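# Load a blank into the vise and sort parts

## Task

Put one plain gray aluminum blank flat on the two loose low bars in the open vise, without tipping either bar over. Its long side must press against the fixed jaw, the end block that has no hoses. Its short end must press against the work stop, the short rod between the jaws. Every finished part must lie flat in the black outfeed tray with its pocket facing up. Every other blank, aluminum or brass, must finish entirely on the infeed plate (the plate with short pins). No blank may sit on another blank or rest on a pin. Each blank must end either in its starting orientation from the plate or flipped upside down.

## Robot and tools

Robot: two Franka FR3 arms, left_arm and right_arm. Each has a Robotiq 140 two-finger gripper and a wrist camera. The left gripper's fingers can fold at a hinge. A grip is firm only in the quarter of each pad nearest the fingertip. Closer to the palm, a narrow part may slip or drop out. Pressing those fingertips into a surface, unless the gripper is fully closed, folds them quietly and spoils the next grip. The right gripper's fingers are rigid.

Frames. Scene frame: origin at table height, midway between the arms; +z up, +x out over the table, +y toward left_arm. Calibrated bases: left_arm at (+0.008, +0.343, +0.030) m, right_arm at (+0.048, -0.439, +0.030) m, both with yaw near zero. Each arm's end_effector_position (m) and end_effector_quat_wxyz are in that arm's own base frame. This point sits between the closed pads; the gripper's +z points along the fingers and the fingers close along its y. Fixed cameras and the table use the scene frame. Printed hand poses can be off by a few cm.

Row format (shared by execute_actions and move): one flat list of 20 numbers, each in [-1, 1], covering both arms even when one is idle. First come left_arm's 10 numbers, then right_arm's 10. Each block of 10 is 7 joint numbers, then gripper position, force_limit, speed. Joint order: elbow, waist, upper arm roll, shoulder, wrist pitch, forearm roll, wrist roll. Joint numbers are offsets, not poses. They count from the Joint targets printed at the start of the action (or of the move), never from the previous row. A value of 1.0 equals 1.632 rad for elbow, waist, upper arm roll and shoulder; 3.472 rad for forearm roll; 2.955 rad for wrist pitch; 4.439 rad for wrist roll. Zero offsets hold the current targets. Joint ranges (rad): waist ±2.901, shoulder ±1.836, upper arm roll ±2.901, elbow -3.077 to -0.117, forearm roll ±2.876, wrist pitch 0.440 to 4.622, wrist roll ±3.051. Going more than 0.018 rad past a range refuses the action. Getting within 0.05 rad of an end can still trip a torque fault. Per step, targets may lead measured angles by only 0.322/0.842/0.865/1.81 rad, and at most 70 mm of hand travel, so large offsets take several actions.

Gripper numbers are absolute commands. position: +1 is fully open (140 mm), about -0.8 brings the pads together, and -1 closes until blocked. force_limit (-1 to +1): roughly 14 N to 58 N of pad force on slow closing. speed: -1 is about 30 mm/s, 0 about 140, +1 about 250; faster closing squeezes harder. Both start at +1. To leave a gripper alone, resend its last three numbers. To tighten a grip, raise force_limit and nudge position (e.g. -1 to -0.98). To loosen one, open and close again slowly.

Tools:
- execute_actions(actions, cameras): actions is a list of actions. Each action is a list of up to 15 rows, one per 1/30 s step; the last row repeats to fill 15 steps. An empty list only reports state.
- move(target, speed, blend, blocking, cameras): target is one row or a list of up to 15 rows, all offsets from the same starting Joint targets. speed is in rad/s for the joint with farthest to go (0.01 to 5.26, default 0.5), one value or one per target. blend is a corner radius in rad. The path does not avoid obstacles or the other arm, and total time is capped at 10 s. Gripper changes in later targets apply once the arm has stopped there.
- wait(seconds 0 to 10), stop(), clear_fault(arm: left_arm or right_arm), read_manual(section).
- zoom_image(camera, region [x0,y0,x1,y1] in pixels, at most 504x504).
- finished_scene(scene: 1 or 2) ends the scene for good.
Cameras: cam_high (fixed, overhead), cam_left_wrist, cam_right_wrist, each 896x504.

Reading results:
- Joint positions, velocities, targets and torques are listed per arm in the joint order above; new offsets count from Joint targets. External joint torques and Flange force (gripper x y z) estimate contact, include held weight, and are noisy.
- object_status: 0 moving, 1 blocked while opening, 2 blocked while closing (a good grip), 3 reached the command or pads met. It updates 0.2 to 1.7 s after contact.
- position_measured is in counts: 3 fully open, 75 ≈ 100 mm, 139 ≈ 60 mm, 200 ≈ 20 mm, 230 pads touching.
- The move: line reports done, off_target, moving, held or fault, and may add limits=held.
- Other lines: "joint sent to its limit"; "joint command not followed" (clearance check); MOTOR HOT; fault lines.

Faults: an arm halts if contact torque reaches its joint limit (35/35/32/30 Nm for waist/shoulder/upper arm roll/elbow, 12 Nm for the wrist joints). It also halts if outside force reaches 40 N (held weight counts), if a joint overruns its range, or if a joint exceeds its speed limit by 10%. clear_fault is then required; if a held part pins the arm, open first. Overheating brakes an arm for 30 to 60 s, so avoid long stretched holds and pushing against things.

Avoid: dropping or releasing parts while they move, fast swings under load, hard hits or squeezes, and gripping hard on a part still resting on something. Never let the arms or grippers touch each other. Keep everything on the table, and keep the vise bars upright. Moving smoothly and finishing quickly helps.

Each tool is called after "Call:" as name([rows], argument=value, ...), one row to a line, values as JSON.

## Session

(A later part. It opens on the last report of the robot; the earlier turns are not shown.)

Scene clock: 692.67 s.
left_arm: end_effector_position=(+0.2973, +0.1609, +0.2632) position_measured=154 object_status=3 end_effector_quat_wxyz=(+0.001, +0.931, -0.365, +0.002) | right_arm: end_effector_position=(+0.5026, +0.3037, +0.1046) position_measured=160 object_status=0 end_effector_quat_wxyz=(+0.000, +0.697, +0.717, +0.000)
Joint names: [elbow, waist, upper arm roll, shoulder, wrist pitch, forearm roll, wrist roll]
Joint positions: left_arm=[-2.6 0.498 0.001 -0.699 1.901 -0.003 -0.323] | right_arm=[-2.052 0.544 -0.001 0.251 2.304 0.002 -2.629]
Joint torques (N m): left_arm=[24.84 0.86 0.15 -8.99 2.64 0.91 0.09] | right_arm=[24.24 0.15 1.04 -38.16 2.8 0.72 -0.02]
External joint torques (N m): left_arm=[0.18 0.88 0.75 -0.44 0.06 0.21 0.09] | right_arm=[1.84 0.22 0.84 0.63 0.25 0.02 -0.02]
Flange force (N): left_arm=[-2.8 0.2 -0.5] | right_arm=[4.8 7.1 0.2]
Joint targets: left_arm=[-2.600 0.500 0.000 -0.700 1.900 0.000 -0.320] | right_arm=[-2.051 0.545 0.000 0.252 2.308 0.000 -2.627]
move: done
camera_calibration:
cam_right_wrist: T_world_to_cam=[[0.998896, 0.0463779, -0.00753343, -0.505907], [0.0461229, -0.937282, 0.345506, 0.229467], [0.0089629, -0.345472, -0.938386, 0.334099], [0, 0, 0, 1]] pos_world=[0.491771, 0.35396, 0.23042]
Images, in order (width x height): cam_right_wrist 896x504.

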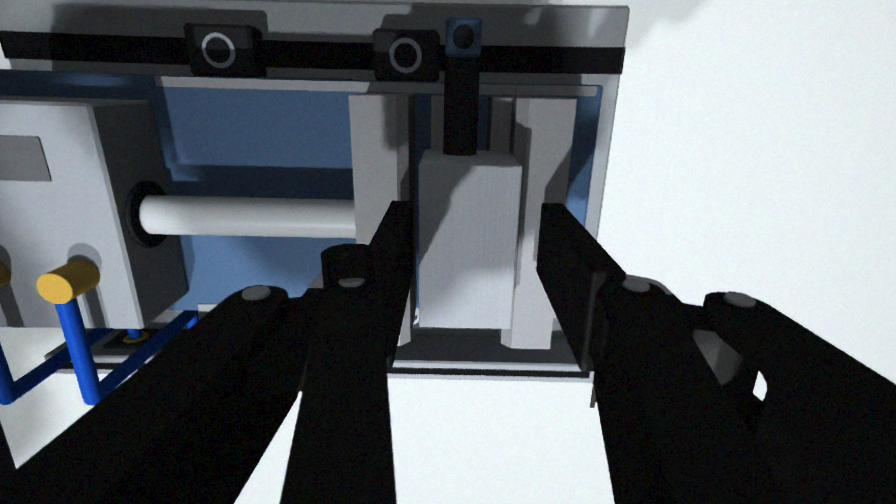

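Call:
move([
  [0,0,0,0,0,0,0,-0.2,-1,-1,0.00892,0,0,-0.01886,-0.01534,0,0,-0.25,-1,-1],
  [0,0,0,0,0,0,0,-0.2,-1,-1,0.0342,0,0,-0.0499,-0.0464,0,0,-0.25,-1,-1],
], speed=[0.08, 0.25])

Scene clock: 722.30 s.
left_arm: end_effector_position=(+0.2973, +0.1609, +0.2632) position_measured=154 object_status=3 end_effector_quat_wxyz=(+0.001, +0.931, -0.365, +0.002) | right_arm: end_effector_position=(+0.5053, +0.3056, +0.1664) position_measured=160 object_status=3 end_effector_quat_wxyz=(+0.001, +0.697, +0.717, +0.006)
Joint names: [elbow, waist, upper arm roll, shoulder, wrist pitch, forearm roll, wrist roll]
Joint positions: left_arm=[-2.6 0.498 0.001 -0.699 1.901 -0.003 -0.323] | right_arm=[-1.995 0.544 -0.001 0.17 2.176 0.002 -2.629]
Joint velocities: left_arm=[within noise] | right_arm=[-0.001 -0.001 -0.001 0 -0.004 -0.001 0]
Joint torques (N m): left_arm=[24.85 0.85 0.18 -8.98 2.63 0.91 0.05] | right_arm=[25.07 -0.02 0.92 -36.74 2.23 0.79 0.02]
External joint torques (N m): left_arm=[0.18 0.84 0.76 -0.37 0.05 0.2 0.05] | right_arm=[1.41 0.01 0.78 0.67 -0.35 0.01 0.02]
Flange force (N): left_arm=[-2.6 0.0 -0.4] | right_arm=[4.4 6.5 -1.6]
Joint targets: left_arm=[-2.600 0.500 0.000 -0.700 1.900 0.000 -0.320] | right_arm=[-1.995 0.545 0.000 0.170 2.171 0.000 -2.627]
move: done
camera_calibration:
cam_left_wrist: T_world_to_cam=[[-0.680524, -0.732724, 0.00150636, 0.326784], [-0.689982, 0.641515, 0.335237, 0.0216815], [-0.246602, 0.227097, -0.942133, 0.427639], [0, 0, 0, 1]] pos_world=[0.342801, 0.128418, 0.395132]
cam_right_wrist: T_world_to_cam=[[0.998906, 0.0467404, 0.00172628, -0.509895], [0.0433577, -0.939195, 0.340636, 0.212512], [0.0175428, -0.340189, -0.940194, 0.387065], [0, 0, 0, 1]] pos_world=[0.493333, 0.355098, 0.292407]

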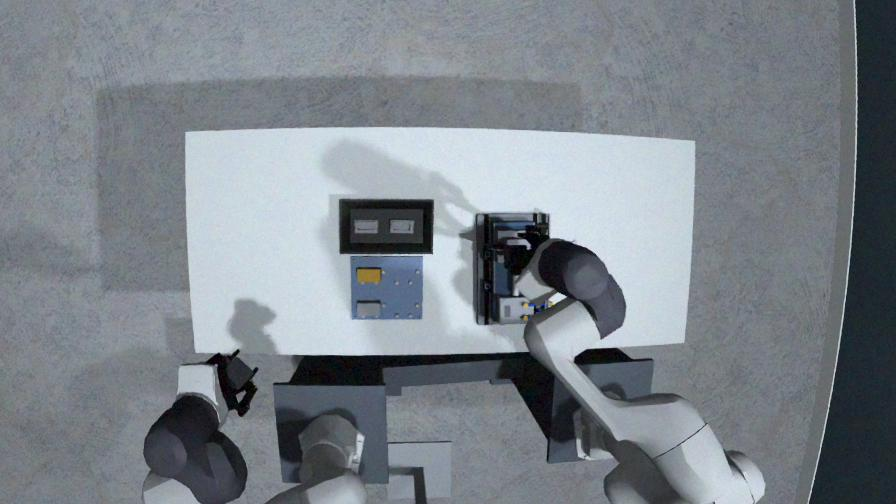

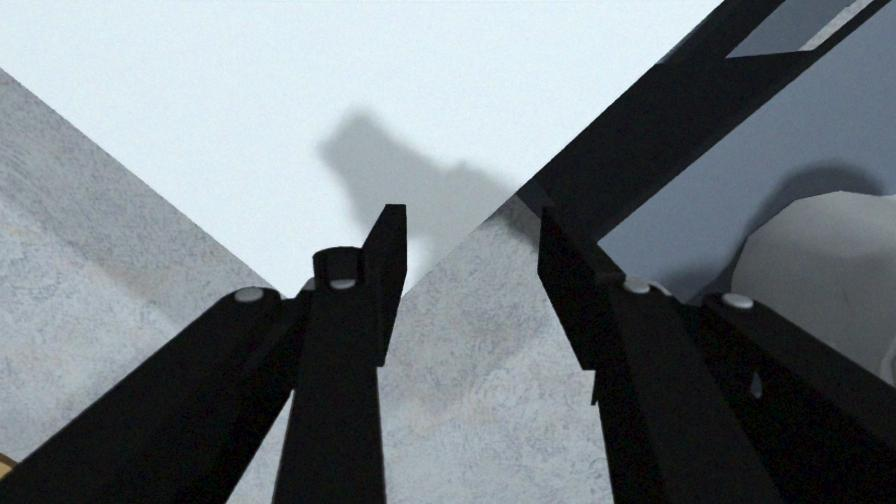

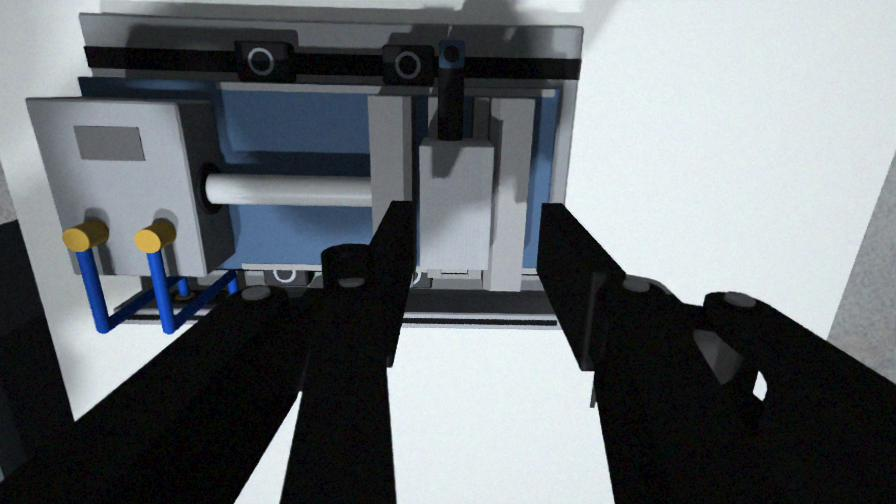

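Call:
zoom_image(camera="cam_right_wrist", region=[340, 70, 580, 310])

Call:
zoom_image(camera="cam_high", region=[330, 190, 570, 330])

Scaled by 2.100 from the camera's 896x504 image, which has a finer 1280x720 frame.

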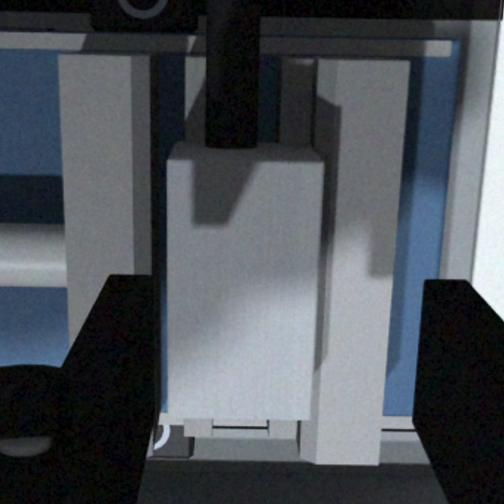

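Scaled by 2.100 from the camera's 896x504 image, which has a finer 1280x720 frame.

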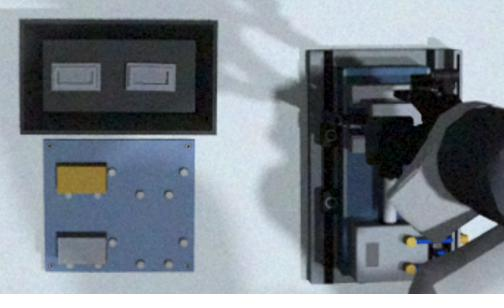

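Call:
zoom_image(camera="cam_right_wrist", region=[460, 130, 540, 210])

Call:
zoom_image(camera="cam_right_wrist", region=[460, 200, 540, 280])

Call:
zoom_image(camera="cam_right_wrist", region=[410, 90, 490, 170])

Scaled by 6.300 from the camera's 896x504 image, which has a finer 1280x720 frame.

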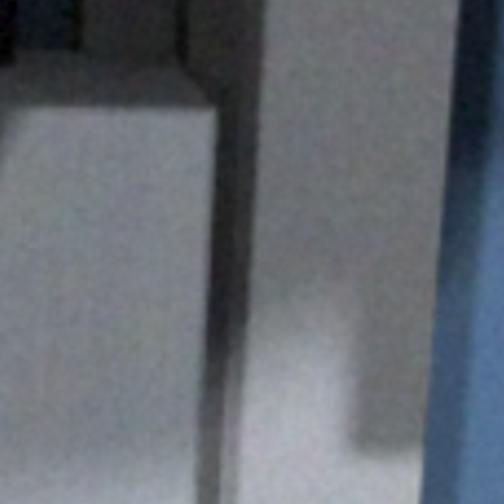

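Scaled by 6.300 from the camera's 896x504 image, which has a finer 1280x720 frame.

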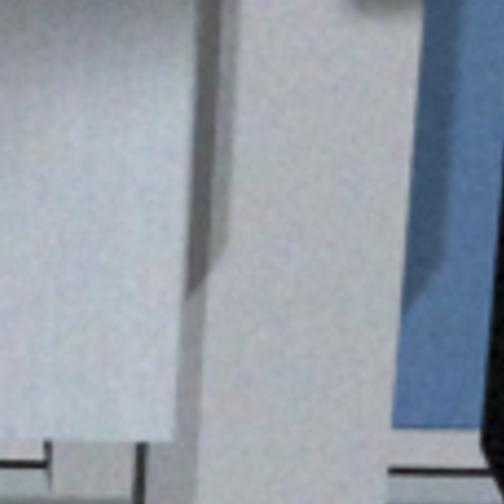

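Scaled by 6.300 from the camera's 896x504 image, which has a finer 1280x720 frame.

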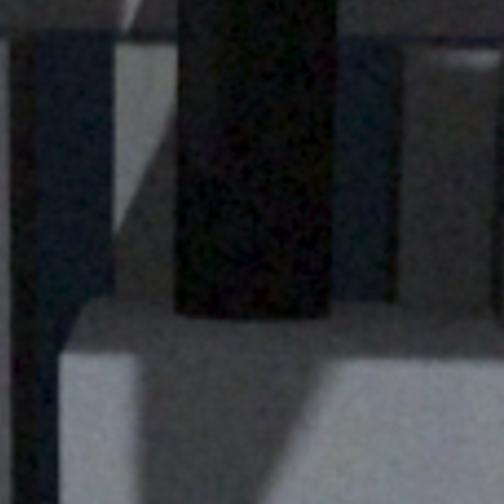

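Call:
move(target=[0,0,0,0,0,0,0,-0.2,-1,-1,0.0925,-0.06524,0,0.0649,-0.01557,0,-0.024,-0.25,-1,-1], speed=0.3, cameras=["cam_right_wrist"])

Scene clock: 765.37 s.
left_arm: end_effector_position=(+0.2973, +0.1609, +0.2632) position_measured=154 object_status=3 end_effector_quat_wxyz=(+0.001, +0.931, -0.365, +0.002) | right_arm: end_effector_position=(+0.5675, +0.2657, +0.1669) position_measured=160 object_status=3 end_effector_quat_wxyz=(+0.001, +0.699, +0.715, +0.004)
Joint names: [elbow, waist, upper arm roll, shoulder, wrist pitch, forearm roll, wrist roll]
Joint positions: left_arm=[-2.6 0.498 0.001 -0.699 1.901 -0.003 -0.323] | right_arm=[-1.845 0.439 -0.002 0.275 2.13 0.002 -2.729]
Joint velocities: left_arm=[within noise] | right_arm=[0 -0.001 0 0.001 -0.002 0 -0.007]
Joint torques (N m): left_arm=[24.85 0.87 0.19 -8.98 2.64 0.92 0.12] | right_arm=[25.79 -0.34 1.29 -39.99 2.25 0.83 -0.34]
External joint torques (N m): left_arm=[0.11 0.88 0.76 -0.3 0.05 0.21 0.12] | right_arm=[1.8 -0.18 1.15 1.17 -0.32 0.02 -0.34]
Flange force (N): left_arm=[-2.7 -0.1 -0.3] | right_arm=[4.5 10.6 -1.6]
Joint targets: left_arm=[-2.600 0.500 0.000 -0.700 1.900 0.000 -0.320] | right_arm=[-1.844 0.439 0.000 0.276 2.125 0.000 -2.734]
move: done
camera_calibration:
cam_right_wrist: T_world_to_cam=[[0.999159, 0.0410024, 0.000704523, -0.568591], [0.0382814, -0.938737, 0.342501, 0.174681], [0.0147048, -0.342186, -0.939517, 0.374916], [0, 0, 0, 1]] pos_world=[0.555912, 0.315584, 0.292812]
Images, in order (width x height): cam_right_wrist 896x504.

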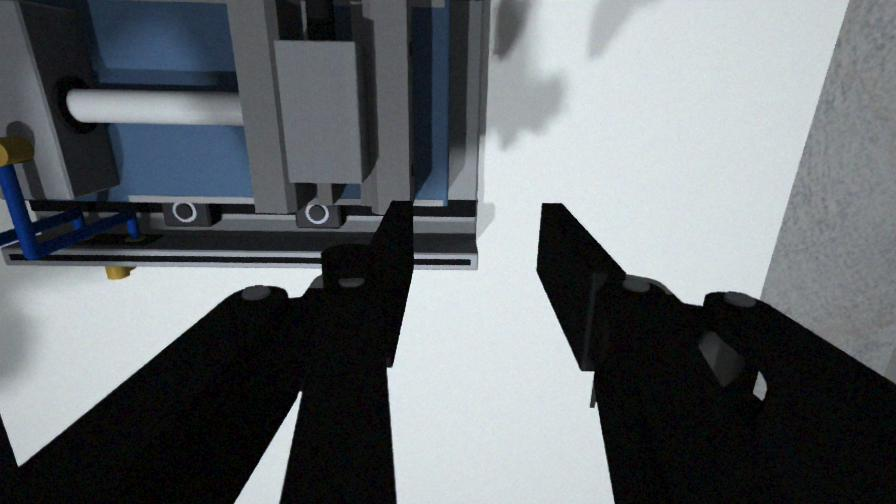

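Call:
zoom_image(camera="cam_right_wrist", region=[230, 20, 430, 220])

Call:
zoom_image(camera="cam_right_wrist", region=[340, 140, 420, 220])

Call:
zoom_image(camera="cam_right_wrist", region=[330, 20, 410, 100])

Scaled by 2.520 from the camera's 896x504 image, which has a finer 1280x720 frame.

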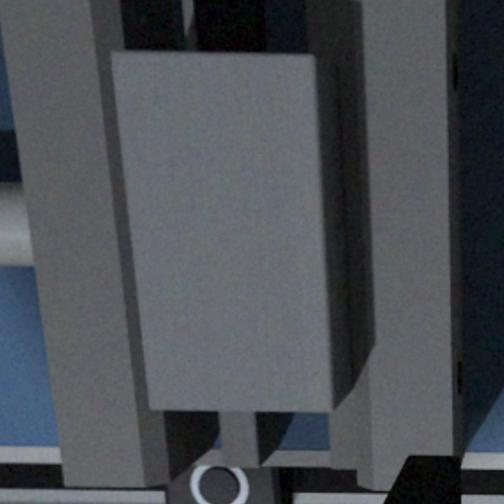

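Scaled by 6.300 from the camera's 896x504 image, which has a finer 1280x720 frame.

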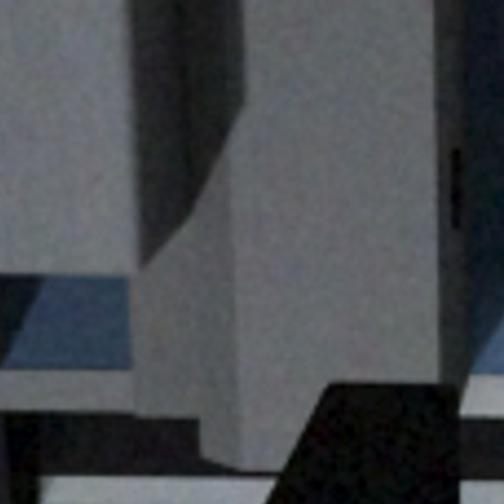

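Scaled by 6.300 from the camera's 896x504 image, which has a finer 1280x720 frame.

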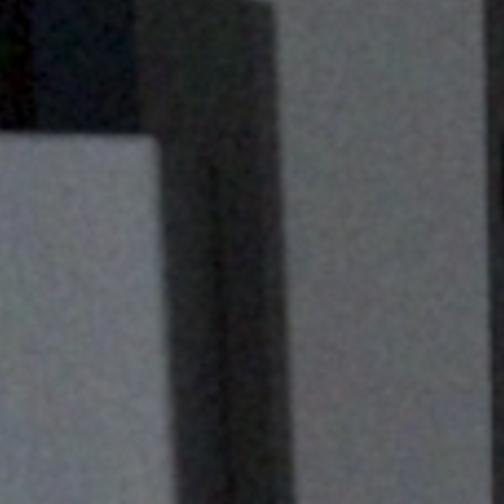

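Call:
wait(seconds=0, cameras=["cam_high"])

Call:
zoom_image(camera="cam_high", region=[330, 190, 450, 330])

Call:
zoom_image(camera="cam_high", region=[460, 200, 580, 330])

Scene clock: 799.07 s.
left_arm: end_effector_position=(+0.2973, +0.1609, +0.2632) position_measured=154 object_status=3 end_effector_quat_wxyz=(+0.001, +0.931, -0.365, +0.002) | right_arm: end_effector_position=(+0.5675, +0.2657, +0.1669) position_measured=160 object_status=3 end_effector_quat_wxyz=(+0.001, +0.698, +0.716, +0.004)
Joint names: [elbow, waist, upper arm roll, shoulder, wrist pitch, forearm roll, wrist roll]
Joint positions: left_arm=[-2.6 0.498 0.001 -0.699 1.901 -0.003 -0.323] | right_arm=[-1.845 0.439 -0.002 0.275 2.129 0.002 -2.731]
Joint torques (N m): left_arm=[24.82 0.83 0.21 -8.99 2.64 0.93 0.12] | right_arm=[25.64 -0.37 1.15 -40.11 2.31 0.82 -0.22]
External joint torques (N m): left_arm=[0.19 0.82 0.76 -0.42 0.07 0.22 0.12] | right_arm=[1.77 -0.4 0.85 0.82 -0.25 0.01 -0.23]
Flange force (N): left_arm=[-2.7 0.1 -0.4] | right_arm=[3.8 9.6 -1.7]
Joint targets: left_arm=[-2.600 0.500 0.000 -0.700 1.900 0.000 -0.320] | right_arm=[-1.844 0.439 0.000 0.276 2.125 0.000 -2.734]
Tool commands: left_gripper/position=-0.2 left_gripper/force_limit=-1.0 left_gripper/speed=-1.0 right_gripper/position=-0.25 right_gripper/force_limit=-1.0 right_gripper/speed=-1.0
Images, in order (width x height): cam_high 896x504.

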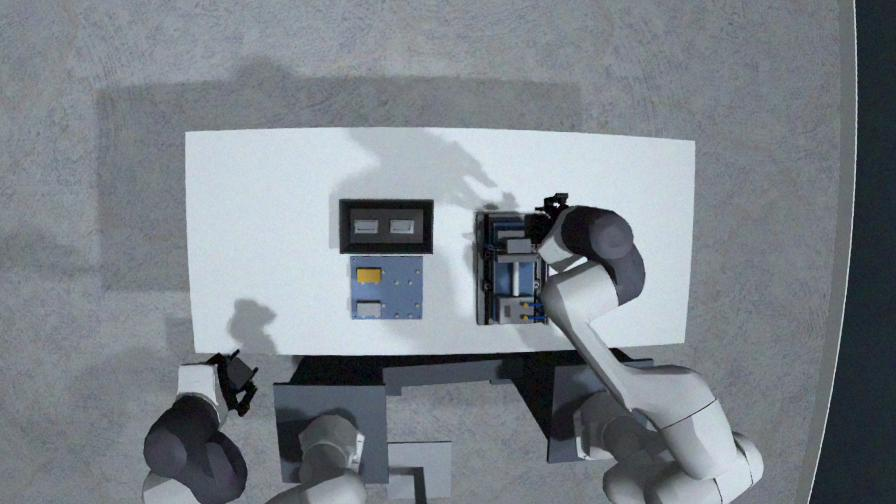

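Scaled by 3.600 from the camera's 896x504 image, which has a finer 1280x720 frame.

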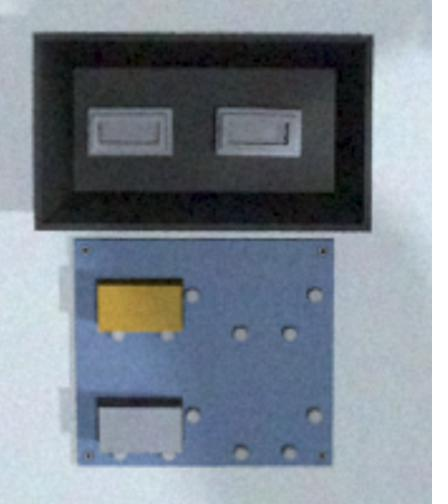

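Scaled by 3.877 from the camera's 896x504 image, which has a finer 1280x720 frame.

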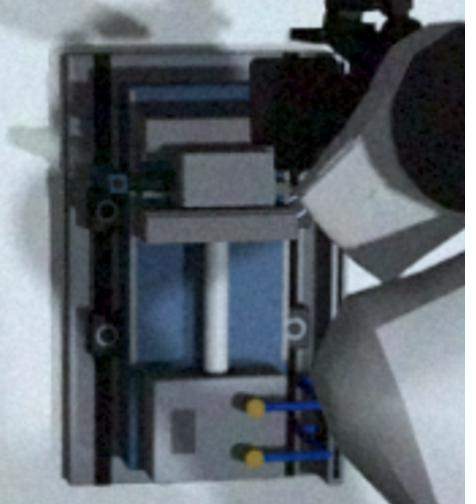

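Call:
finished_scene(scene=1)

The scene is finished: the task was done.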